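# Open the umbrella until latched and rest it on the table

## Task

Open the umbrella far enough that its latch catches and holds it open. Then leave it lying on the table, supported by its handle and by the rim of its canopy.

## Robot and tools

Robot: two six-joint arms, left_arm and right_arm, each with a parallel gripper. Calibrated bases in the scene frame: left_arm at (-0.011, +0.307, 0) m, right_arm at (+0.020, -0.273, 0) m, both nearly unrotated. Joint order for every row and every per-joint list: waist, shoulder, elbow, wrist pitch, wrist yaw, wrist roll. Stated ranges in rad: waist -2.618 to 3.054, shoulder 0.000 to 3.142, elbow 0.000 to 3.142, wrist pitch -1.571 to 1.571, wrist yaw -1.571 to 1.571, wrist roll -2.094 to 2.094. The true ends may differ by up to 0.059 rad either way.

Scene frame: origin at table-top height, halfway between the nominal bases; +x points out over the table, +z up, +y toward left_arm (this is not the image left). end_effector_position is in metres, the point between the finger pads about 1 cm short of the tips; end_effector_quat_wxyz is its orientation. The fingers point along the gripper's +z and separate along its y. Printed hand positions can be off, more when the arm is stretched.

Row format (both motion tools): 14 numbers, each in [-1, 1]. The first 7 belong to left_arm (6 joint offsets, then opening), the next 7 to right_arm. Both arms are always included. Joint numbers are offsets, not poses. They are scaled: 1.0 equals 1.202 rad for the waist, 1.258 shoulder, 1.238 elbow, 2.073 wrist pitch, 2.022 wrist yaw and wrist roll. They are measured from the Joint targets that hold when the action or move begins, not from the previous row. Sending the same offset again moves the joint further. Sending 0 keeps an arm at its current Joint targets. The opening is absolute, not an offset: +1 fully open, -1 closed. A 0 there is a real command, so to keep a gripper as it is, repeat its current command from Tool commands.

execute_actions(actions, cameras): actions is a list of actions. Each action is a list of up to 15 rows, one row per 1/30 s control step. If fewer than 15 rows are given, the last row is held for the remaining steps, so each action lasts 0.5 s. An empty list just reports state and images. An action is rejected for both arms if it would push a joint more than 0.059 rad beyond its stated end. The entire call is rejected if any action is malformed, or if the first action fails that check. A joint aimed past its real end stops at that end, and the result then says "joint sent to its limit". The absence of that line does not prove there is more room.

move(target, speed, blend, opening_speed, blocking, cameras): drives all joints together toward target. target is one 14-number row, or a list of up to 15 rows that differ only in their joint offsets. Every row counts from the same starting Joint targets. speed is in rad/s (0.01 to 2, default 0.5) and applies to the joint with the longest way to go; give one number, or one per target. blend is in rad (default 0) and rounds off the intermediate corners. opening_speed is the rate of the opening command, per second on the -1..+1 scale, at least 0.2; if it is left out, openings are sent at once. Paths take at least 0.5 s and are cut short beyond 10 s. Moves do not avoid obstacles or the other arm, and faster moves or targets placed deeper past a contact hit and press harder. The "move:" line reports the outcome:
- done
- off_target: at rest with a joint more than 0.035 rad from its target
- moving
- held
- fault
It may add limits=held and, for each arm, its worst joint and that joint's error. With blocking=false the call returns after about 0.5 s; you must call wait or stop before sending new rows or moves.

wait(seconds): 0 to 10 s; the arms hold their last commands and any running move continues. stop(): brakes a running move, which needs some distance. zoom_image(camera, region): region is [x0, y0, x1, y1] in pixels of that camera's latest image, at most 504x504. read_manual(section): returns licence texts only. finished_scene(scene): ends scene 1 or 2 permanently; the goal must already hold without the robot.

Cameras: cam_high, cam_low, cam_left_wrist, cam_right_wrist, each 896x504. The cameras argument picks which images come back: omitted, null or ["all"] gives all, [] gives none, and an unknown name voids the call.

Motion limits: each joint's target is kept within a fixed lead of its measured angle (0.202 waist, 0.258 shoulder, 0.238 elbow, 0.573 wrist pitch, 0.522 yaw and roll, in rad). Targets that would move a gripper more than 100 mm from where it is are scaled back. A large step may therefore need several actions, and very small steps may not start. "Joint targets" in the result is the base for your next offsets. "joint command not followed" means the clearance check altered some targets; that check does not keep the two grippers apart.

Result lines:
- Joint positions and Joint velocities: per arm, the six joints, then the finger-pad gap (0.094 m fully open).
- grip_measured: opening on the command scale; it reads slightly wide when empty and narrower than the part under a squeeze. Pressure builds as the command goes below the first-touch reading, reaching full force about 0.11 lower. To let go, command well above the reading.
- grip_effort_nm: motor effort, negative closing; it is not a pad force.
- Joint torques: include gravity. Joints 1 to 3 wrap at ±28 N m.
- MOTOR HOT (75 °C) and OVER-TEMPERATURE FAULT (90 °C): at a fault that arm folds up and idles for the rest of the scene.

Avoid: anything falling off the table or being left off it; dropping the umbrella or releasing a part while it still moves; slams, hard hits and very hard presses; contact between the two arms, which can fail the scene. Stretched arms, held loads and pushes against something immovable all heat the motors. To end a push, command the targets back past the current Joint positions.

Each tool is called as a command line: name --argument value for each argument, lists and objects as JSON in quotes; but a table of rows of numbers goes row by row, as --pt "numbers of a row", without its own name.

## Session

execute_actions --actions '[]'

Scene clock: 0.00 s.
left_arm: end_effector_position=(+0.4009, +0.3124, +0.1153) grip_measured=+1.000 grip_effort_nm=n/a end_effector_quat_wxyz=(+0.594, -0.013, +0.802, +0.053) | right_arm: end_effector_position=(+0.4041, -0.2764, +0.0911) grip_measured=+1.000 grip_effort_nm=n/a end_effector_quat_wxyz=(+0.575, +0.048, +0.814, -0.071)
Joint names: [waist, shoulder, elbow, wrist pitch, wrist yaw, wrist roll]
Joint positions: left_arm=[-0.029 1.555 0.428 0.832 -0.154 0.026 0.094] | right_arm=[0.054 1.542 0.327 0.865 0.285 0.038 0.094]
Joint velocities: left_arm=[-0.002 -0.007 -0.002 -0.066 -0.037 -0.007 0] | right_arm=[0.002 -0.007 -0.022 -0.095 0.037 0.007 0]
Joint torques (N m): no reading
Motor temperatures (°C): left_arm=[34 36 40 34 32 32 30] | right_arm=[35 35 35 33 33 34 34]
Heat: left arm: 40 °C; right arm: 35 °C.
Joint targets: left_arm=[-0.029 1.552 0.431 0.824 -0.154 0.026] | right_arm=[0.054 1.537 0.332 0.864 0.287 0.038]
Tool commands: left_gripper/opening=+1.0 right_gripper/opening=+1.0

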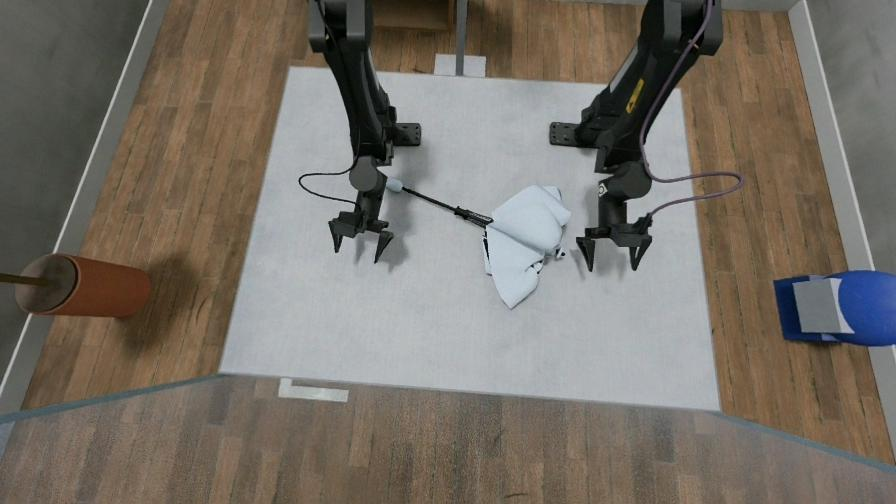

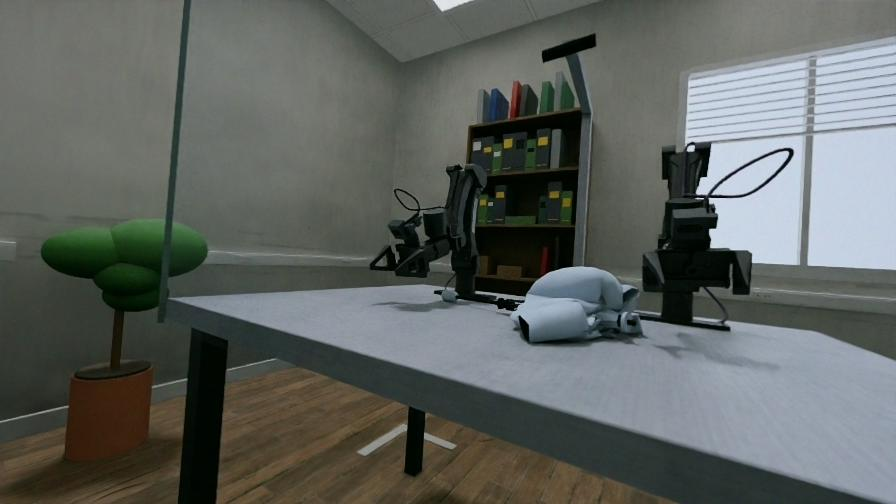

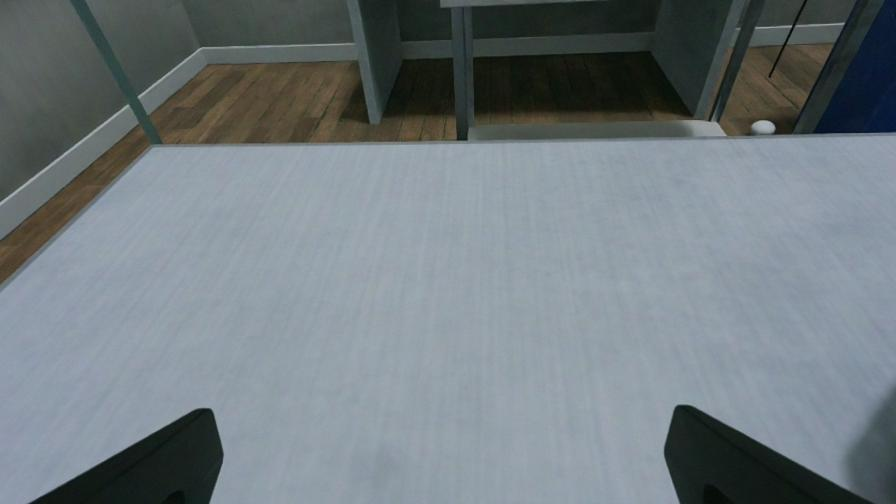

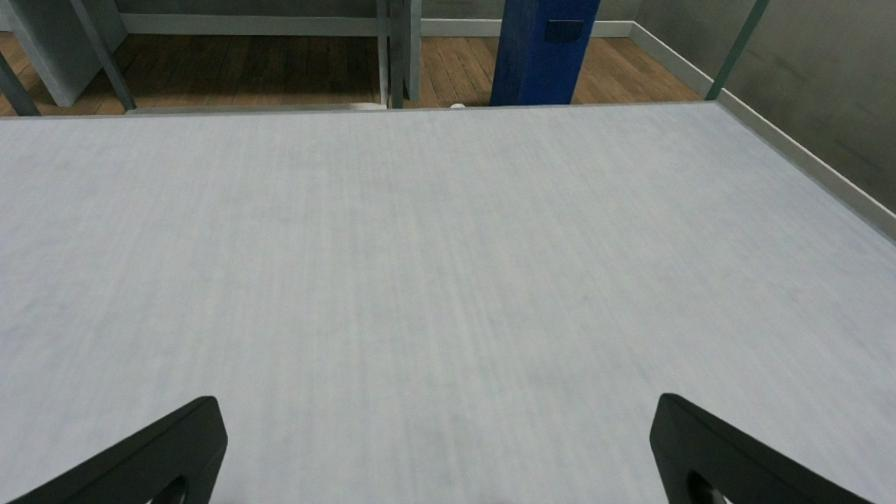

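zoom_image --camera "cam_high" --region '[340, 150, 620, 330]'

zoom_image --camera "cam_low" --region '[420, 240, 680, 370]'

Scaled by 1.800 from the camera's 896x504 image, which has a finer 1280x720 frame.

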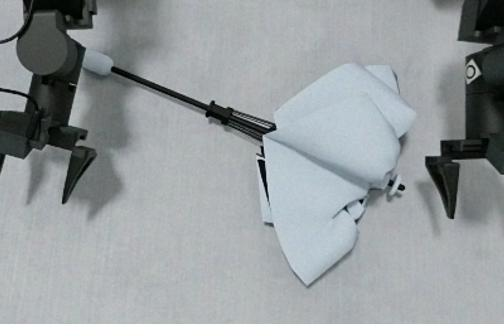

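Scaled by 1.938 from the camera's 896x504 image, which has a finer 1280x720 frame.

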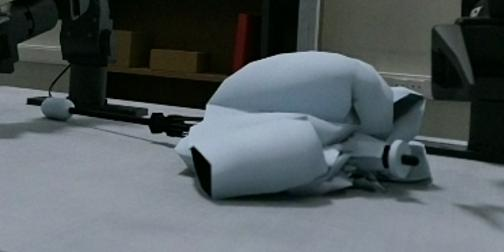

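zoom_image --camera "cam_high" --region '[280, 60, 480, 280]'

zoom_image --camera "cam_high" --region '[500, 60, 700, 280]'

Scaled by 2.291 from the camera's 896x504 image, which has a finer 1280x720 frame.

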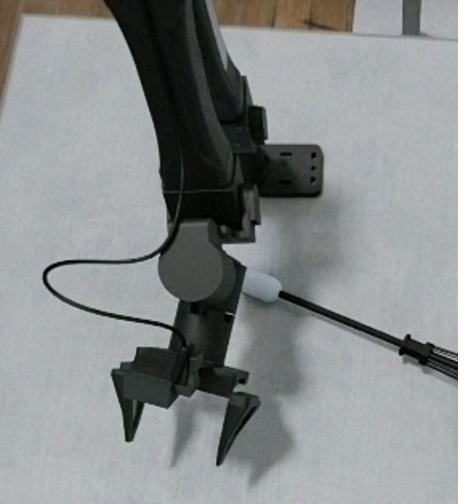

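Scaled by 2.291 from the camera's 896x504 image, which has a finer 1280x720 frame.

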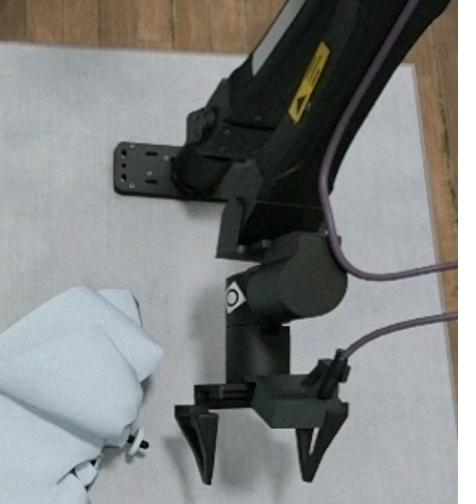

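move --target '[-0.477, -0.158, 0.893, -1.0, 0.076, -0.013, 1.0, 0.263, -0.146, 0.973, -1.0, -0.142, -0.019, 1.0]' --speed 1.2

Scene clock: 17.00 s.
left_arm: end_effector_position=(+0.2462, +0.1245, +0.2544) grip_measured=+1.000 grip_effort_nm=-0.017 end_effector_quat_wxyz=(+0.232, +0.299, +0.923, -0.071) | right_arm: end_effector_position=(+0.3151, -0.1387, +0.2559) grip_measured=+1.000 grip_effort_nm=-0.032 end_effector_quat_wxyz=(+0.253, -0.200, +0.945, +0.051)
Joint names: [waist, shoulder, elbow, wrist pitch, wrist yaw, wrist roll]
Joint positions: left_arm=[-0.597 1.362 1.516 -1.234 -0.006 0.005 0.094] | right_arm=[0.365 1.366 1.509 -1.192 0.012 0.011 0.094]
Joint velocities: left_arm=[0.002 0.007 -0.007 -0.051 0.066 -0.051 0] | right_arm=[-0.007 0.012 0.007 0.007 0.095 0.037 0]
Joint torques (N m): left_arm=[-0.42 -4.64 8.34 1.34 0.04 -0.02] | right_arm=[0.5 -5.15 9.28 1.11 -0.12 -0.1]
Motor temperatures (°C): left_arm=[34 36 41 37 32 32 30] | right_arm=[35 36 36 36 33 34 34]
Heat: left arm: 41 °C; right arm: 36 °C.
Joint targets: left_arm=[-0.602 1.354 1.536 -1.249 0.000 0.000] | right_arm=[0.370 1.353 1.537 -1.209 0.000 0.000]
move: done

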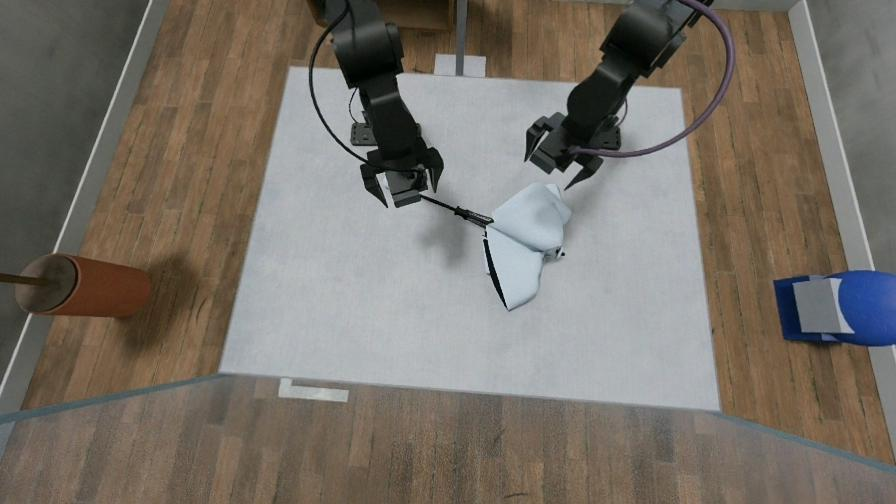

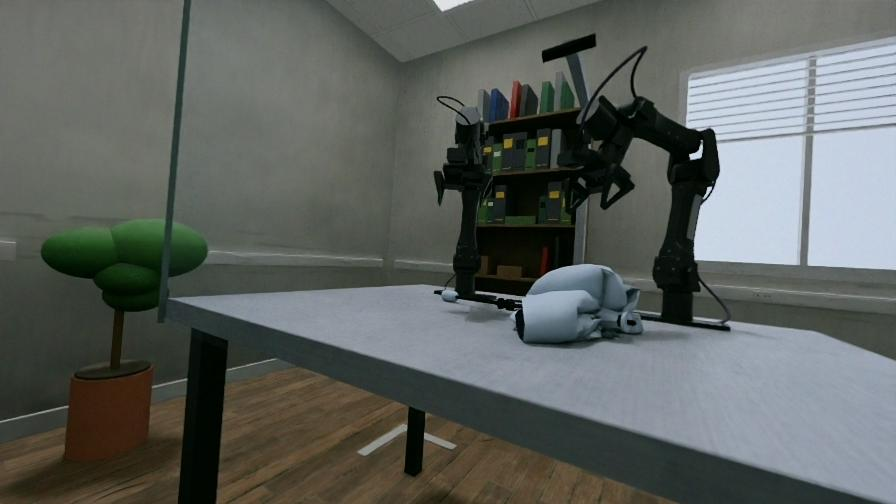

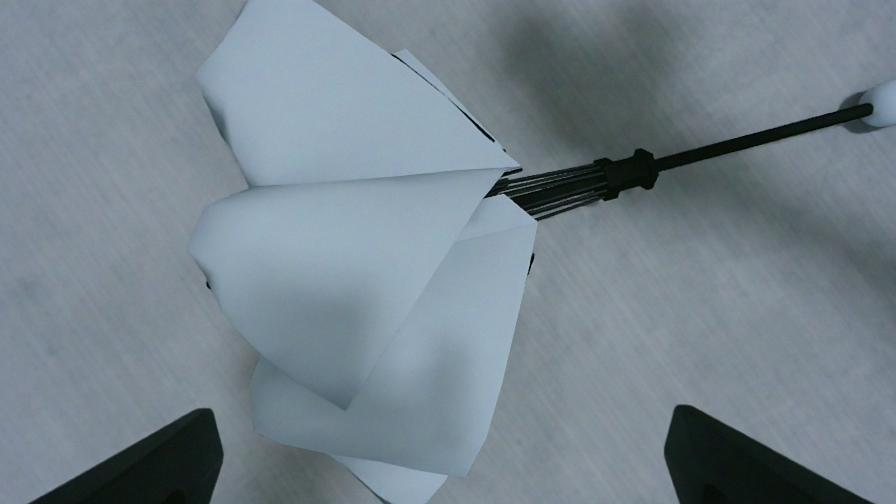

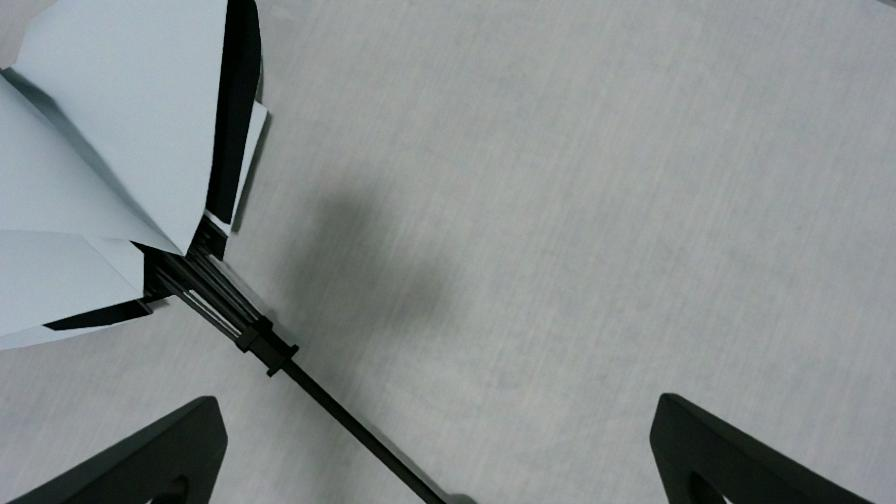

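zoom_image --camera "cam_left_wrist" --region '[460, 60, 896, 300]'

zoom_image --camera "cam_right_wrist" --region '[100, 180, 500, 504]'

zoom_image --camera "cam_low" --region '[420, 250, 680, 360]'

zoom_image --camera "cam_high" --region '[360, 150, 600, 330]'

Scaled by 1.156 from the camera's 896x504 image, which has a finer 1280x720 frame.

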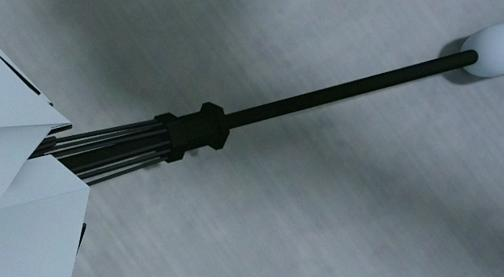

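Scaled by 1.260 from the camera's 896x504 image, which has a finer 1280x720 frame.

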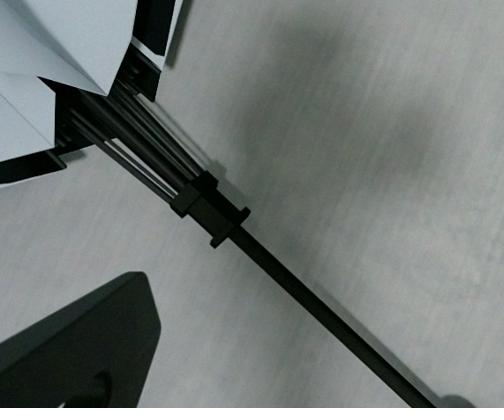

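Scaled by 1.938 from the camera's 896x504 image, which has a finer 1280x720 frame.

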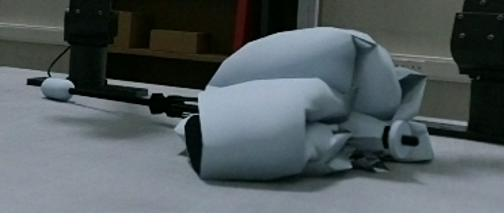

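Scaled by 2.100 from the camera's 896x504 image, which has a finer 1280x720 frame.

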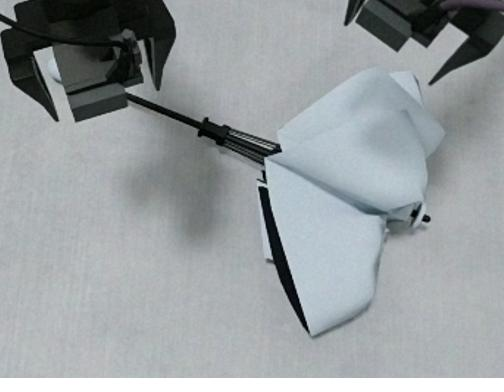

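move --target '[0, 0, 0, 0, 0, 0, 1.0, -0.2887, -0.2305, -0.6624, 0.1081, -0.2324, -0.5317, 1.0]' --speed 1.0 --cameras '["cam_high", "cam_right_wrist", "cam_left_wrist"]'

Scene clock: 48.90 s.
left_arm: end_effector_position=(+0.2460, +0.1247, +0.2543) grip_measured=+1.000 grip_effort_nm=-0.012 end_effector_quat_wxyz=(+0.232, +0.299, +0.923, -0.071) | right_arm: end_effector_position=(+0.2099, -0.1770, +0.0996) grip_measured=+1.000 grip_effort_nm=-0.037 end_effector_quat_wxyz=(+0.199, -0.551, +0.798, +0.143)
Joint names: [waist, shoulder, elbow, wrist pitch, wrist yaw, wrist roll]
Joint positions: left_arm=[-0.597 1.362 1.516 -1.235 -0.006 0.005 0.094] | right_arm=[0.028 1.08 0.734 -1 -0.445 -1.063 0.094]
Joint velocities: left_arm=[-0.002 -0.002 -0.017 -0.022 -0.022 -0.022 0] | right_arm=[-0.007 -0.022 -0.022 -0.007 0.022 -0.022 0]
Joint torques (N m): left_arm=[-0.43 -4.64 8.31 1.36 0.04 -0.02] | right_arm=[-0.57 -3.21 5.31 0.91 -0.53 -0.11]
Motor temperatures (°C): left_arm=[34 36 43 36 32 32 30] | right_arm=[35 36 37 35 33 34 34]
Heat: left arm: 43 °C; right arm: 37 °C.
Joint targets: left_arm=[-0.602 1.354 1.536 -1.249 -0.001 0.000] | right_arm=[0.023 1.063 0.717 -0.985 -0.470 -1.075]
move: done
Images, in order (width x height): cam_high 896x504, cam_left_wrist 896x504, cam_right_wrist 896x504.

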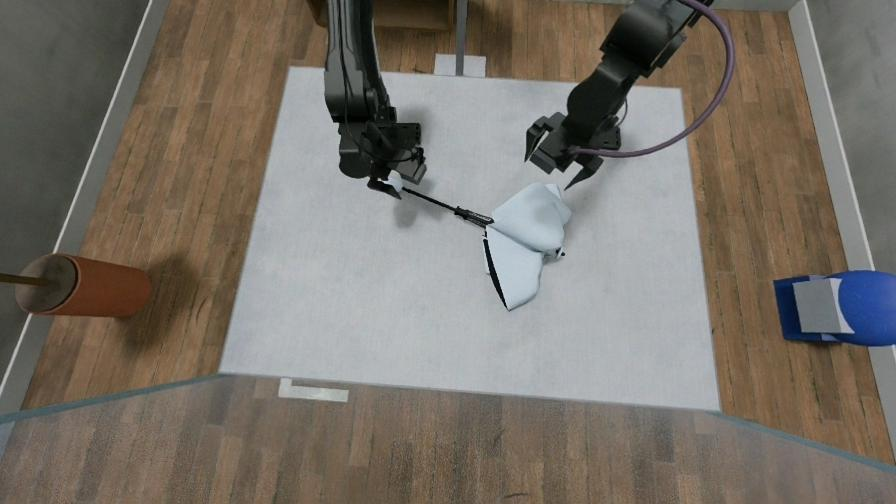

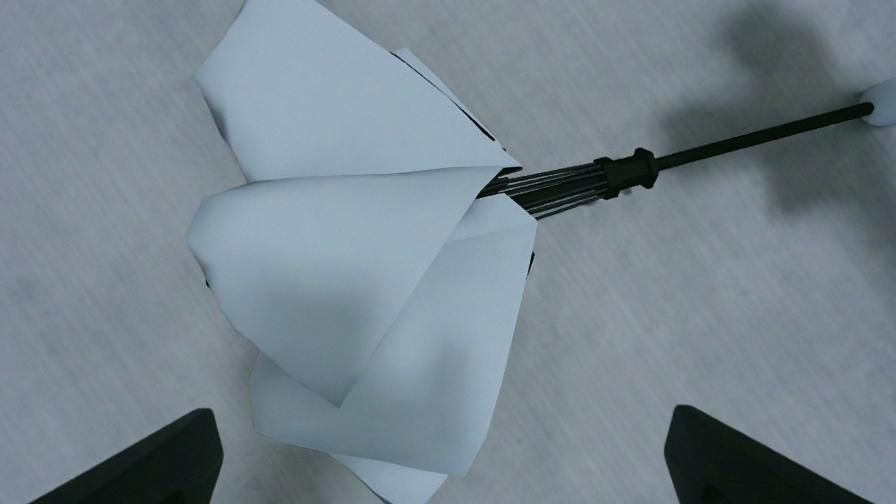

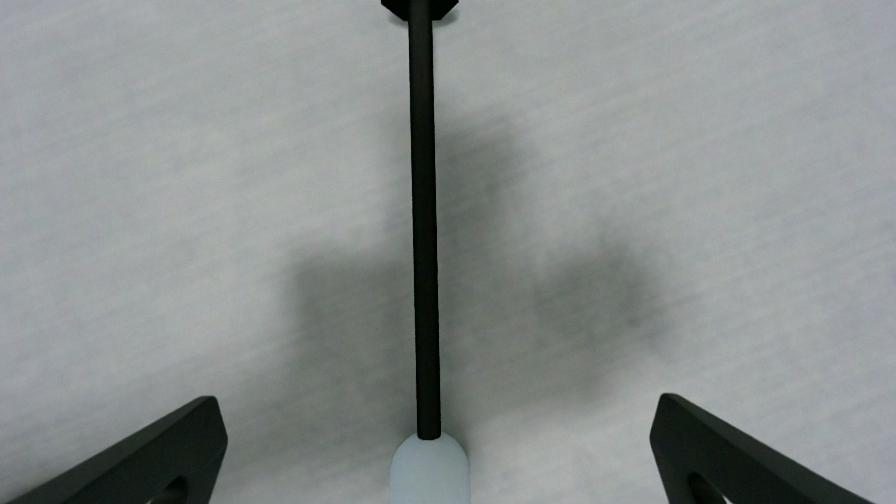

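move --target '[0, 0, 0, 0, 0, 0, 1.0, -0.0191, 0.0608, -0.2323, 0.1703, -0.0027, -0.0126, 0.2]' --speed 0.5 --opening_speed 1.0 --cameras '["cam_high", "cam_right_wrist"]'

Scene clock: 67.47 s.
left_arm: end_effector_position=(+0.2460, +0.1247, +0.2543) grip_measured=+1.000 grip_effort_nm=-0.002 end_effector_quat_wxyz=(+0.232, +0.299, +0.923, -0.071) | right_arm: end_effector_position=(+0.2033, -0.1811, +0.0241) grip_measured=+0.202 grip_effort_nm=-0.149 end_effector_quat_wxyz=(+0.208, -0.553, +0.795, +0.138)
Joint names: [waist, shoulder, elbow, wrist pitch, wrist yaw, wrist roll]
Joint positions: left_arm=[-0.597 1.362 1.516 -1.235 -0.006 0.005 0.094] | right_arm=[0.006 1.134 0.446 -0.647 -0.45 -1.089 0.056]
Joint velocities: left_arm=[0.022 0.002 -0.012 -0.022 -0.066 -0.022 0] | right_arm=[-0.017 0.002 -0.007 -0.037 -0.11 -0.022 -0.002]
Joint torques (N m): left_arm=[-0.42 -4.66 8.32 1.36 0.04 -0.03] | right_arm=[-0.59 -1.51 4.98 0.92 -0.54 -0.1]
Motor temperatures (°C): left_arm=[34 36 43 37 32 32 30] | right_arm=[35 36 36 35 33 34 34]
Heat: left arm: 43 °C; right arm: 36 °C.
Joint targets: left_arm=[-0.602 1.354 1.536 -1.249 -0.001 0.000] | right_arm=[0.000 1.139 0.429 -0.632 -0.475 -1.101]
move: done
Images, in order (width x height): cam_high 896x504, cam_right_wrist 896x504.

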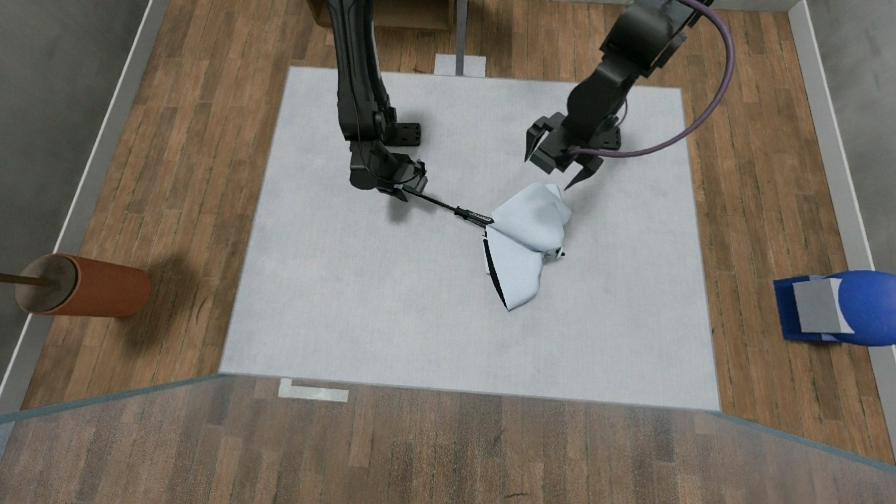

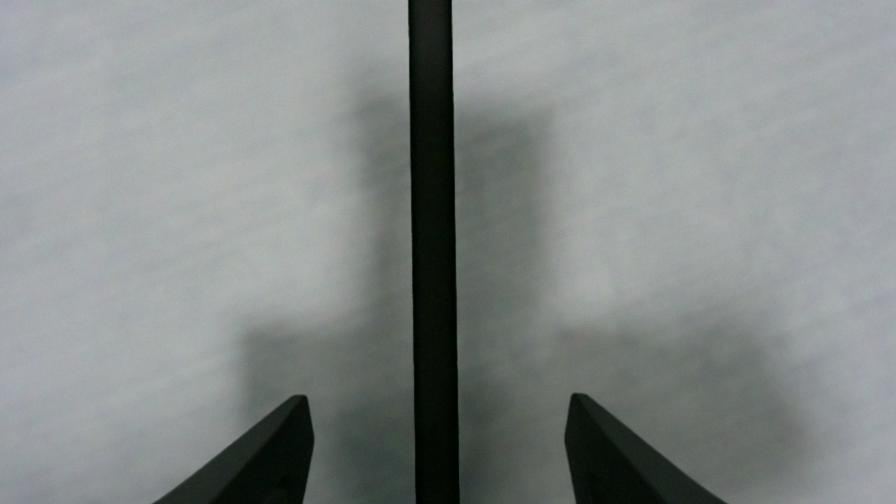

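move --target '[0, 0, 0, 0, 0, 0, 1.0, 0, 0.0143, -0.0145, 0.0169, 0, 0, -0.3]' --speed 0.3 --opening_speed 1.0 --cameras '["cam_right_wrist"]'

move --target '[0, 0, 0, 0, 0, 0, 1.0, 0, 0, 0, 0, 0, 0, -1.0]' --speed 0.5 --opening_speed 1.0 --cameras '["cam_right_wrist", "cam_high"]'

Scene clock: 73.93 s.
left_arm: end_effector_position=(+0.2460, +0.1247, +0.2543) grip_measured=+1.000 grip_effort_nm=-0.007 end_effector_quat_wxyz=(+0.232, +0.299, +0.923, -0.071) | right_arm: end_effector_position=(+0.2043, -0.1809, +0.0189) grip_measured=-0.298 grip_effort_nm=-0.159 end_effector_quat_wxyz=(+0.209, -0.553, +0.795, +0.138)
Joint names: [waist, shoulder, elbow, wrist pitch, wrist yaw, wrist roll]
Joint positions: left_arm=[-0.597 1.362 1.516 -1.235 -0.006 0.005 0.094] | right_arm=[0.006 1.151 0.43 -0.612 -0.451 -1.09 0.033]
Joint velocities: left_arm=[-0.007 -0.007 0.007 -0.066 0.051 0.007 0] | right_arm=[0.007 -0.002 -0.007 0.007 0.051 -0.022 -0.001]
Joint torques (N m): left_arm=[-0.44 -4.64 8.32 1.36 0.04 -0.02] | right_arm=[-0.59 -1.43 4.72 0.92 -0.53 -0.1]
Motor temperatures (°C): left_arm=[34 36 43 37 32 32 30] | right_arm=[35 36 36 35 33 34 34]
Heat: left arm: 43 °C; right arm: 36 °C.
Joint targets: left_arm=[-0.602 1.354 1.536 -1.249 -0.001 0.000] | right_arm=[0.000 1.157 0.411 -0.597 -0.475 -1.101]
move: done
Images, in order (width x height): cam_right_wrist 896x504.

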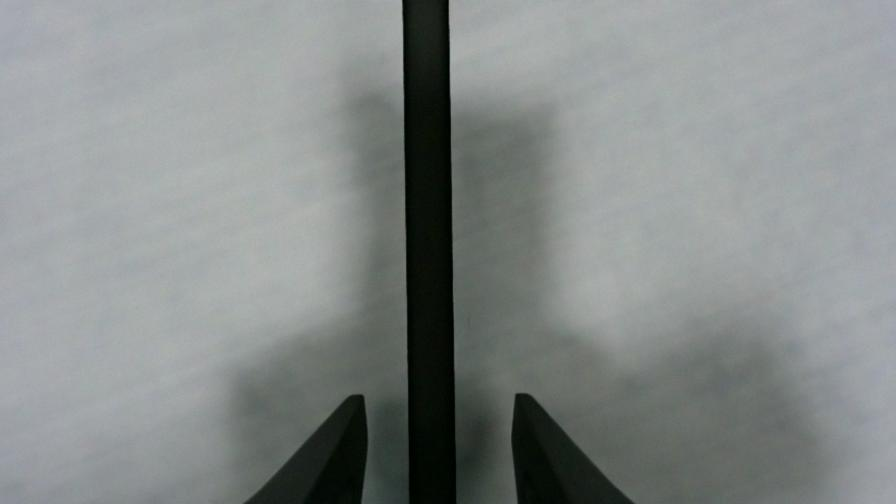

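Scene clock: 74.83 s.
left_arm: end_effector_position=(+0.2460, +0.1247, +0.2543) grip_measured=+1.000 grip_effort_nm=-0.007 end_effector_quat_wxyz=(+0.232, +0.299, +0.923, -0.071) | right_arm: end_effector_position=(+0.2044, -0.1808, +0.0190) grip_measured=-0.827 grip_effort_nm=-1.062 end_effector_quat_wxyz=(+0.210, -0.557, +0.792, +0.137)
Joint names: [waist, shoulder, elbow, wrist pitch, wrist yaw, wrist roll]
Joint positions: left_arm=[-0.597 1.362 1.516 -1.235 -0.006 0.005 0.094] | right_arm=[0.006 1.151 0.43 -0.611 -0.452 -1.098 0.008]
Joint velocities: left_arm=[-0.007 -0.002 0.002 0.007 0.066 -0.037 0] | right_arm=[0.012 -0.017 -0.002 0.066 0.007 0.037 -0.001]
Joint torques (N m): left_arm=[-0.44 -4.67 8.34 1.37 0.05 -0.02] | right_arm=[-0.59 -1.43 4.72 0.92 -0.53 0]
Motor temperatures (°C): left_arm=[34 36 43 37 32 32 30] | right_arm=[35 35 36 35 33 34 34]
Heat: left arm: 43 °C; right arm: 36 °C.
Joint targets: left_arm=[-0.602 1.354 1.536 -1.249 -0.001 0.000] | right_arm=[0.000 1.157 0.411 -0.597 -0.475 -1.101]
move: done
Images, in order (width x height): cam_high 896x504, cam_right_wrist 896x504.

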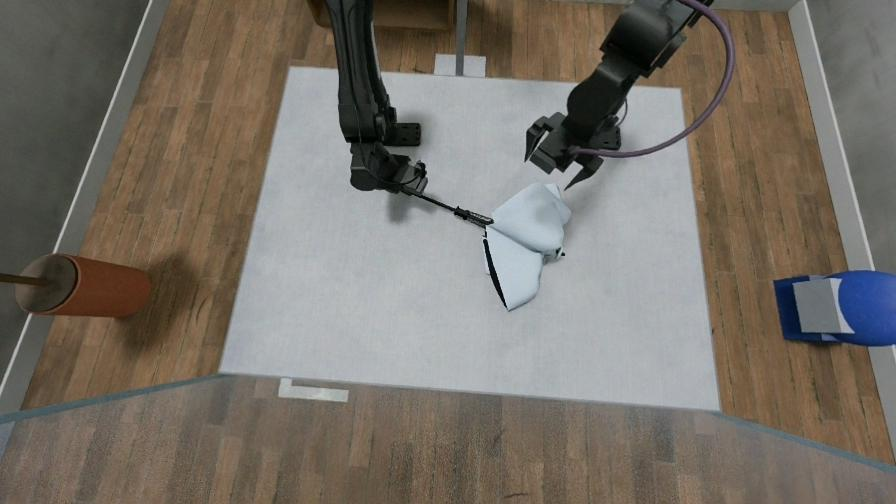

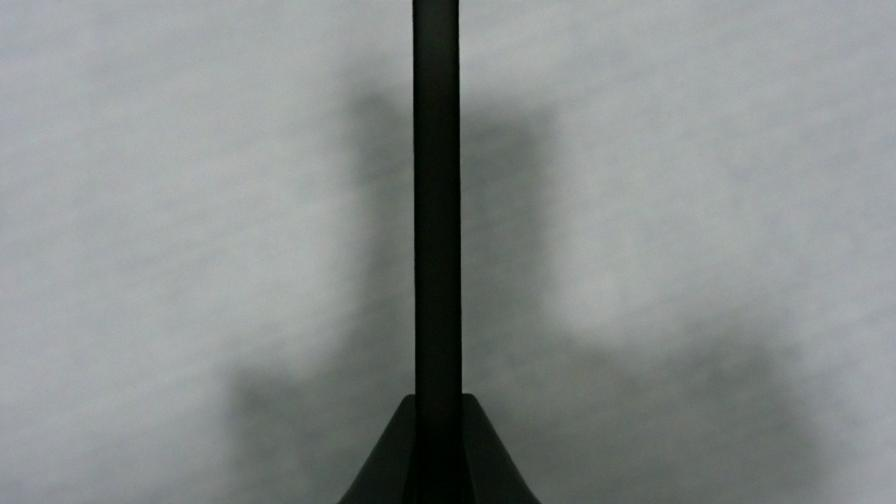

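move --target '[0, 0, 0, 0, 0, 0, 1.0, 0, -0.0908, 0.1602, -0.1503, 0, 0, -1.0]' --speed 0.35 --cameras '["cam_high", "cam_low", "cam_right_wrist", "cam_left_wrist"]'

Scene clock: 98.40 s.
left_arm: end_effector_position=(+0.2460, +0.1247, +0.2543) grip_measured=+1.000 grip_effort_nm=-0.007 end_effector_quat_wxyz=(+0.232, +0.299, +0.923, -0.071) | right_arm: end_effector_position=(+0.1890, -0.1861, +0.0568) grip_measured=-0.827 grip_effort_nm=-1.062 end_effector_quat_wxyz=(+0.175, -0.553, +0.802, +0.143)
Joint names: [waist, shoulder, elbow, wrist pitch, wrist yaw, wrist roll]
Joint positions: left_arm=[-0.597 1.362 1.516 -1.235 -0.006 0.005 0.094] | right_arm=[0.006 1.063 0.57 -0.909 -0.426 -1.098 0.008]
Joint velocities: left_arm=[-0.002 0.012 -0.007 0.037 0.095 -0.022 0] | right_arm=[-0.002 0.012 -0.017 0.007 -0.007 -0.037 0]
Joint torques (N m): left_arm=[-0.43 -4.64 8.32 1.37 0.04 -0.02] | right_arm=[-0.55 -3.18 10.17 0.7 -0.79 0]
Motor temperatures (°C): left_arm=[34 36 43 37 32 32 30] | right_arm=[35 35 36 35 33 34 35]
Heat: left arm: 43 °C; right arm: 36 °C.
Joint targets: left_arm=[-0.602 1.354 1.536 -1.249 -0.001 -0.001] | right_arm=[0.000 1.043 0.610 -0.909 -0.475 -1.101]
move: off_target (right_arm); right_arm: the wrist yaw is farthest, 0.049 rad from its target

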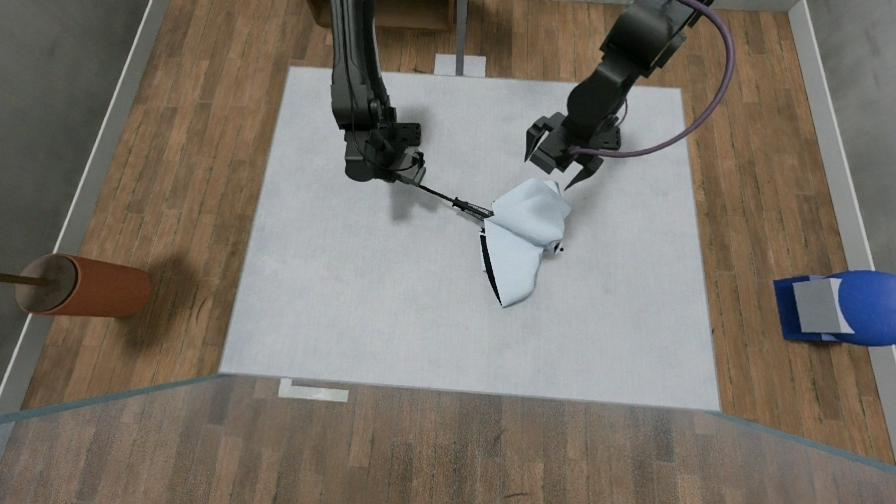

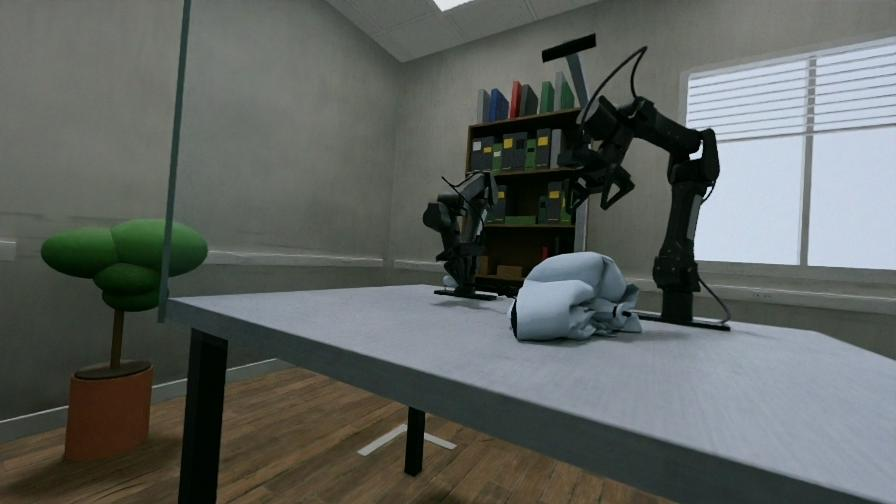

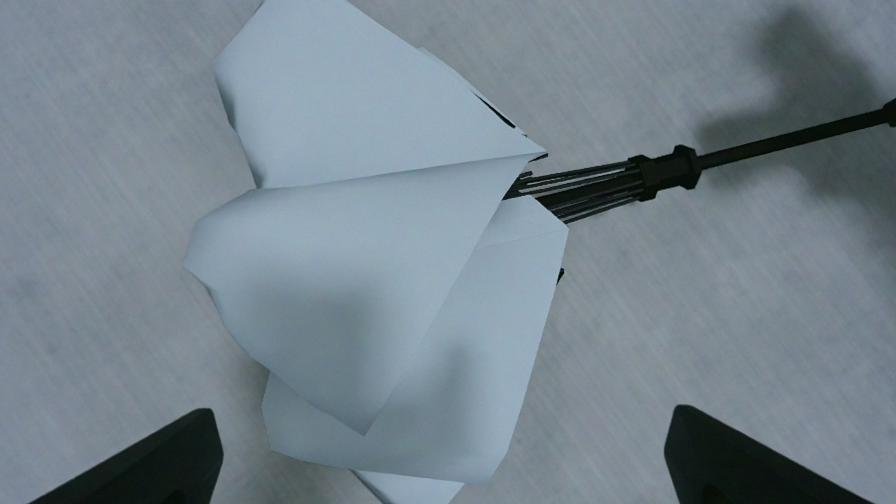

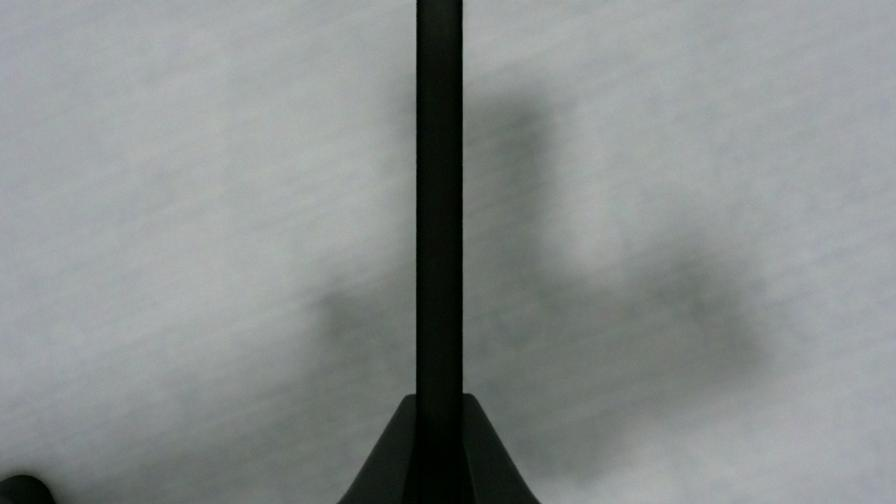

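zoom_image --camera "cam_low" --region '[400, 230, 680, 370]'

zoom_image --camera "cam_high" --region '[360, 150, 600, 330]'

Scaled by 1.800 from the camera's 896x504 image, which has a finer 1280x720 frame.

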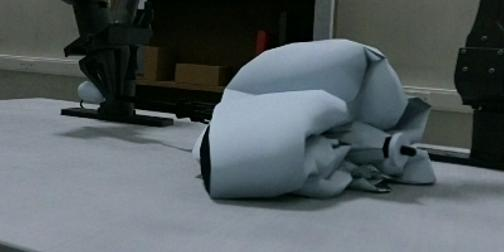

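Scaled by 2.100 from the camera's 896x504 image, which has a finer 1280x720 frame.

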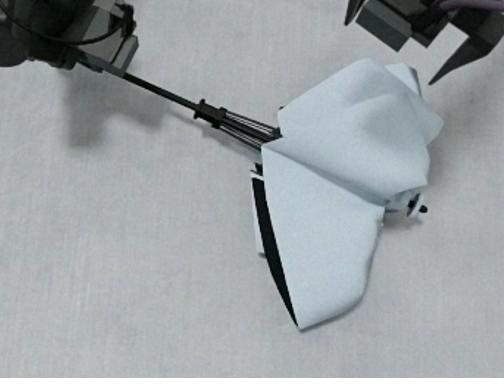

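move --target '[0, 0, 0, 0, 0, 0, 1.0, 0.4896, -0.0602, 0.0653, 0.1304, 0.2481, 0.5616, -1.0]' --speed 0.6 --cameras '["cam_high", "cam_low"]'

Scene clock: 117.47 s.
left_arm: end_effector_position=(+0.2459, +0.1247, +0.2542) grip_measured=+1.000 grip_effort_nm=-0.007 end_effector_quat_wxyz=(+0.231, +0.299, +0.923, -0.071) | right_arm: end_effector_position=(+0.2144, -0.1266, +0.0909) grip_measured=-0.827 grip_effort_nm=-1.062 end_effector_quat_wxyz=(+0.229, -0.299, +0.923, +0.075)
Joint names: [waist, shoulder, elbow, wrist pitch, wrist yaw, wrist roll]
Joint positions: left_arm=[-0.597 1.362 1.516 -1.236 -0.006 0.005 0.094] | right_arm=[0.583 0.996 0.638 -0.726 0.01 0.022 0.008]
Joint velocities: left_arm=[-0.007 -0.017 0.017 0.007 -0.066 -0.007 0] | right_arm=[-0.007 0.002 0.007 -0.051 -0.037 -0.037 0]
Joint torques (N m): left_arm=[-0.44 -4.67 8.32 1.36 0.04 -0.02] | right_arm=[0.54 -3.97 11.9 2.01 0.19 0.13]
Motor temperatures (°C): left_arm=[34 36 43 37 32 32 30] | right_arm=[35 35 38 35 34 34 35]
Heat: left arm: 43 °C; right arm: 38 °C.
Joint targets: left_arm=[-0.602 1.354 1.536 -1.250 -0.001 -0.001] | right_arm=[0.588 0.967 0.691 -0.638 0.027 0.035]
move: off_target (right_arm); right_arm: the wrist pitch is farthest, 0.087 rad from its target
Images, in order (width x height): cam_high 896x504, cam_low 896x504.

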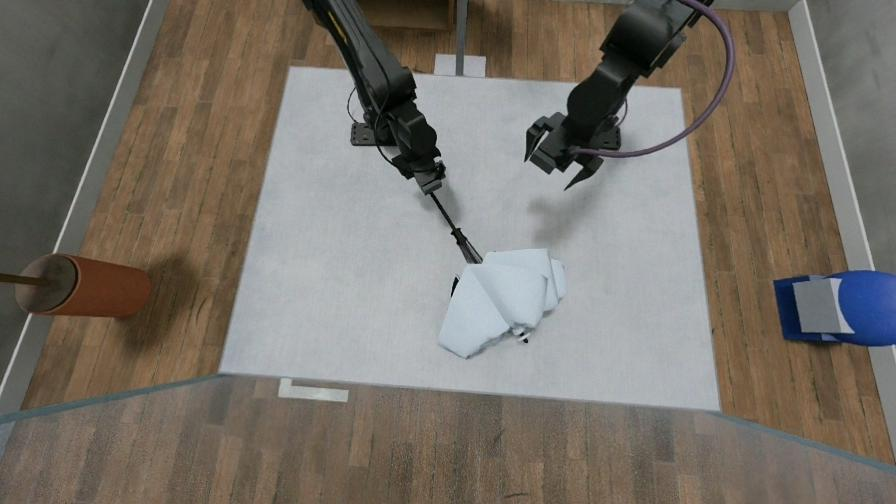

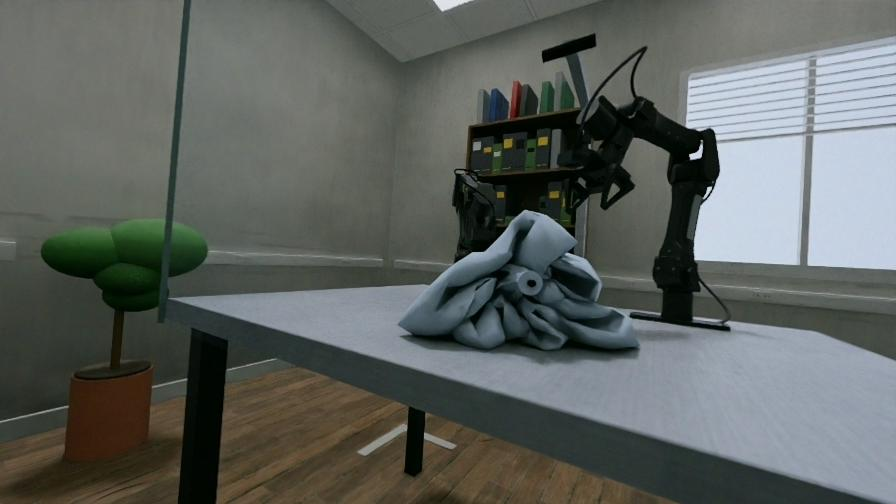

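move --target '[0, 0, 0, 0, 0, 0, 1.0, 0.7177, 0.3179, 0.3719, -0.3143, 0.4228, 0.7176, -1.0]' --speed 0.6 --cameras '["cam_high", "cam_low", "cam_right_wrist", "cam_left_wrist"]'

Scene clock: 125.30 s.
left_arm: end_effector_position=(+0.2459, +0.1247, +0.2542) grip_measured=+1.000 grip_effort_nm=-0.012 end_effector_quat_wxyz=(+0.231, +0.299, +0.923, -0.071) | right_arm: end_effector_position=(+0.1571, -0.0539, +0.1775) grip_measured=-0.827 grip_effort_nm=-1.062 end_effector_quat_wxyz=(+0.380, -0.010, +0.925, -0.007)
Joint names: [waist, shoulder, elbow, wrist pitch, wrist yaw, wrist roll]
Joint positions: left_arm=[-0.597 1.362 1.516 -1.236 -0.006 0.005 0.094] | right_arm=[1.448 1.361 1.111 -1.272 0.779 1.472 0.008]
Joint velocities: left_arm=[-0.002 -0.002 -0.002 -0.007 -0.139 -0.022 0] | right_arm=[-0.007 -0.012 0.007 0.007 0.051 -0.022 0]
Joint torques (N m): left_arm=[-0.43 -4.66 8.31 1.36 0.04 -0.02] | right_arm=[0.31 -3.33 10.11 0.31 1.58 0.16]
Motor temperatures (°C): left_arm=[34 36 43 37 32 32 30] | right_arm=[35 35 38 36 34 34 36]
Heat: left arm: 43 °C; right arm: 38 °C.
Joint targets: left_arm=[-0.602 1.354 1.536 -1.249 -0.001 -0.001] | right_arm=[1.451 1.367 1.151 -1.290 0.882 1.486]
move: off_target (right_arm); right_arm: the wrist yaw is farthest, 0.103 rad from its target

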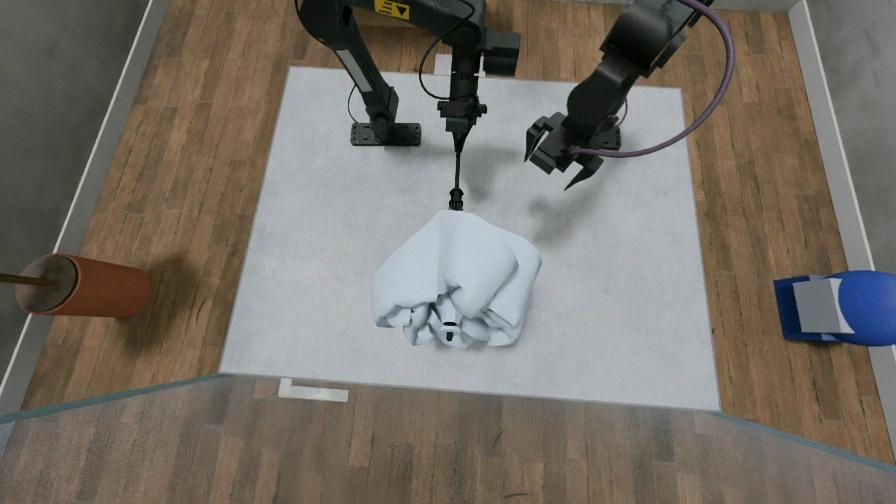

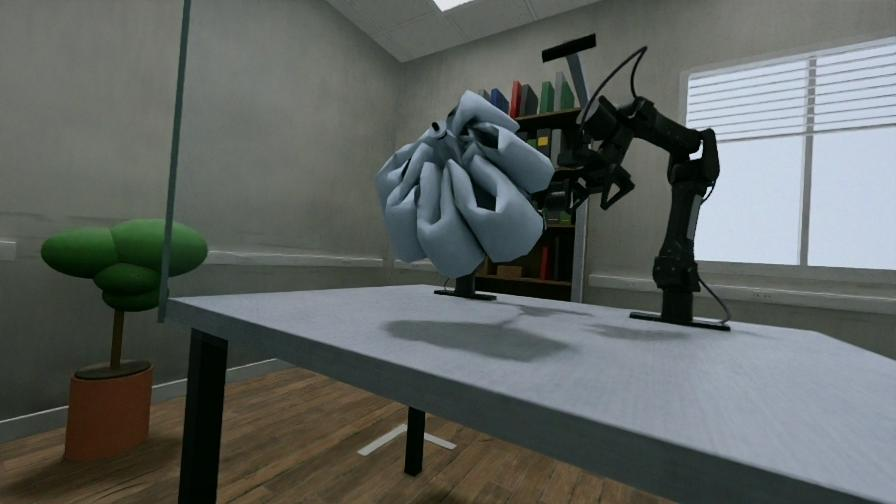

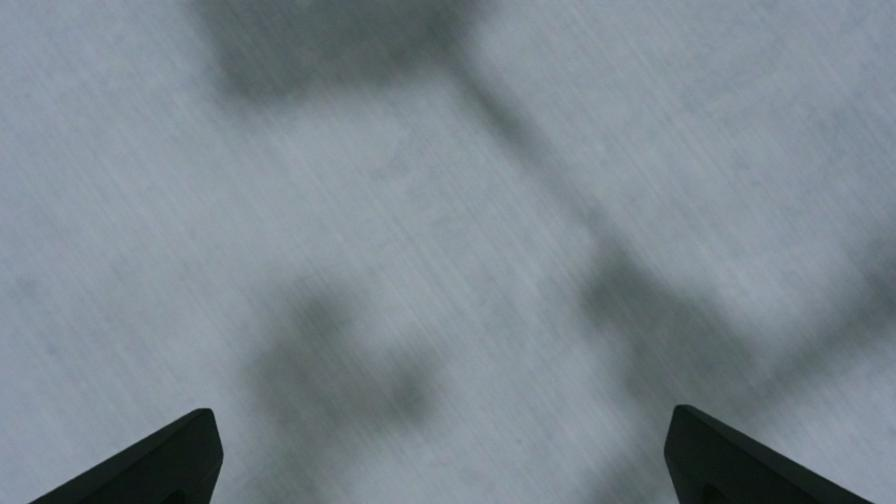

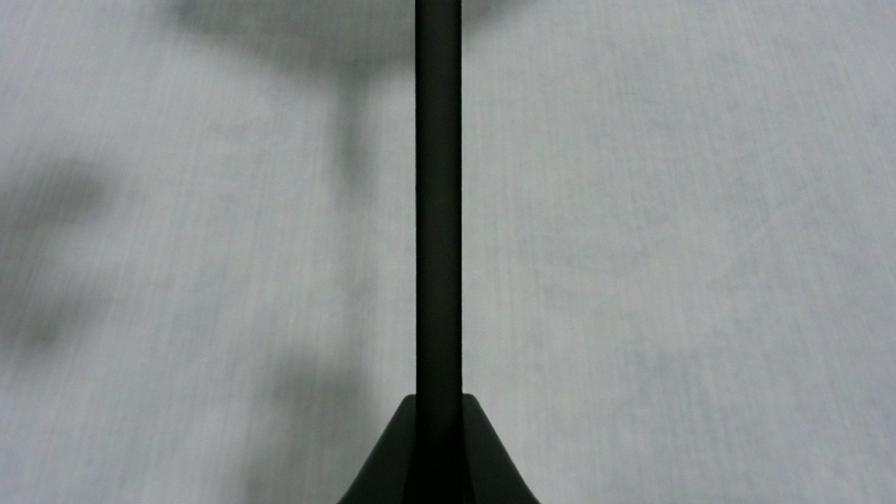

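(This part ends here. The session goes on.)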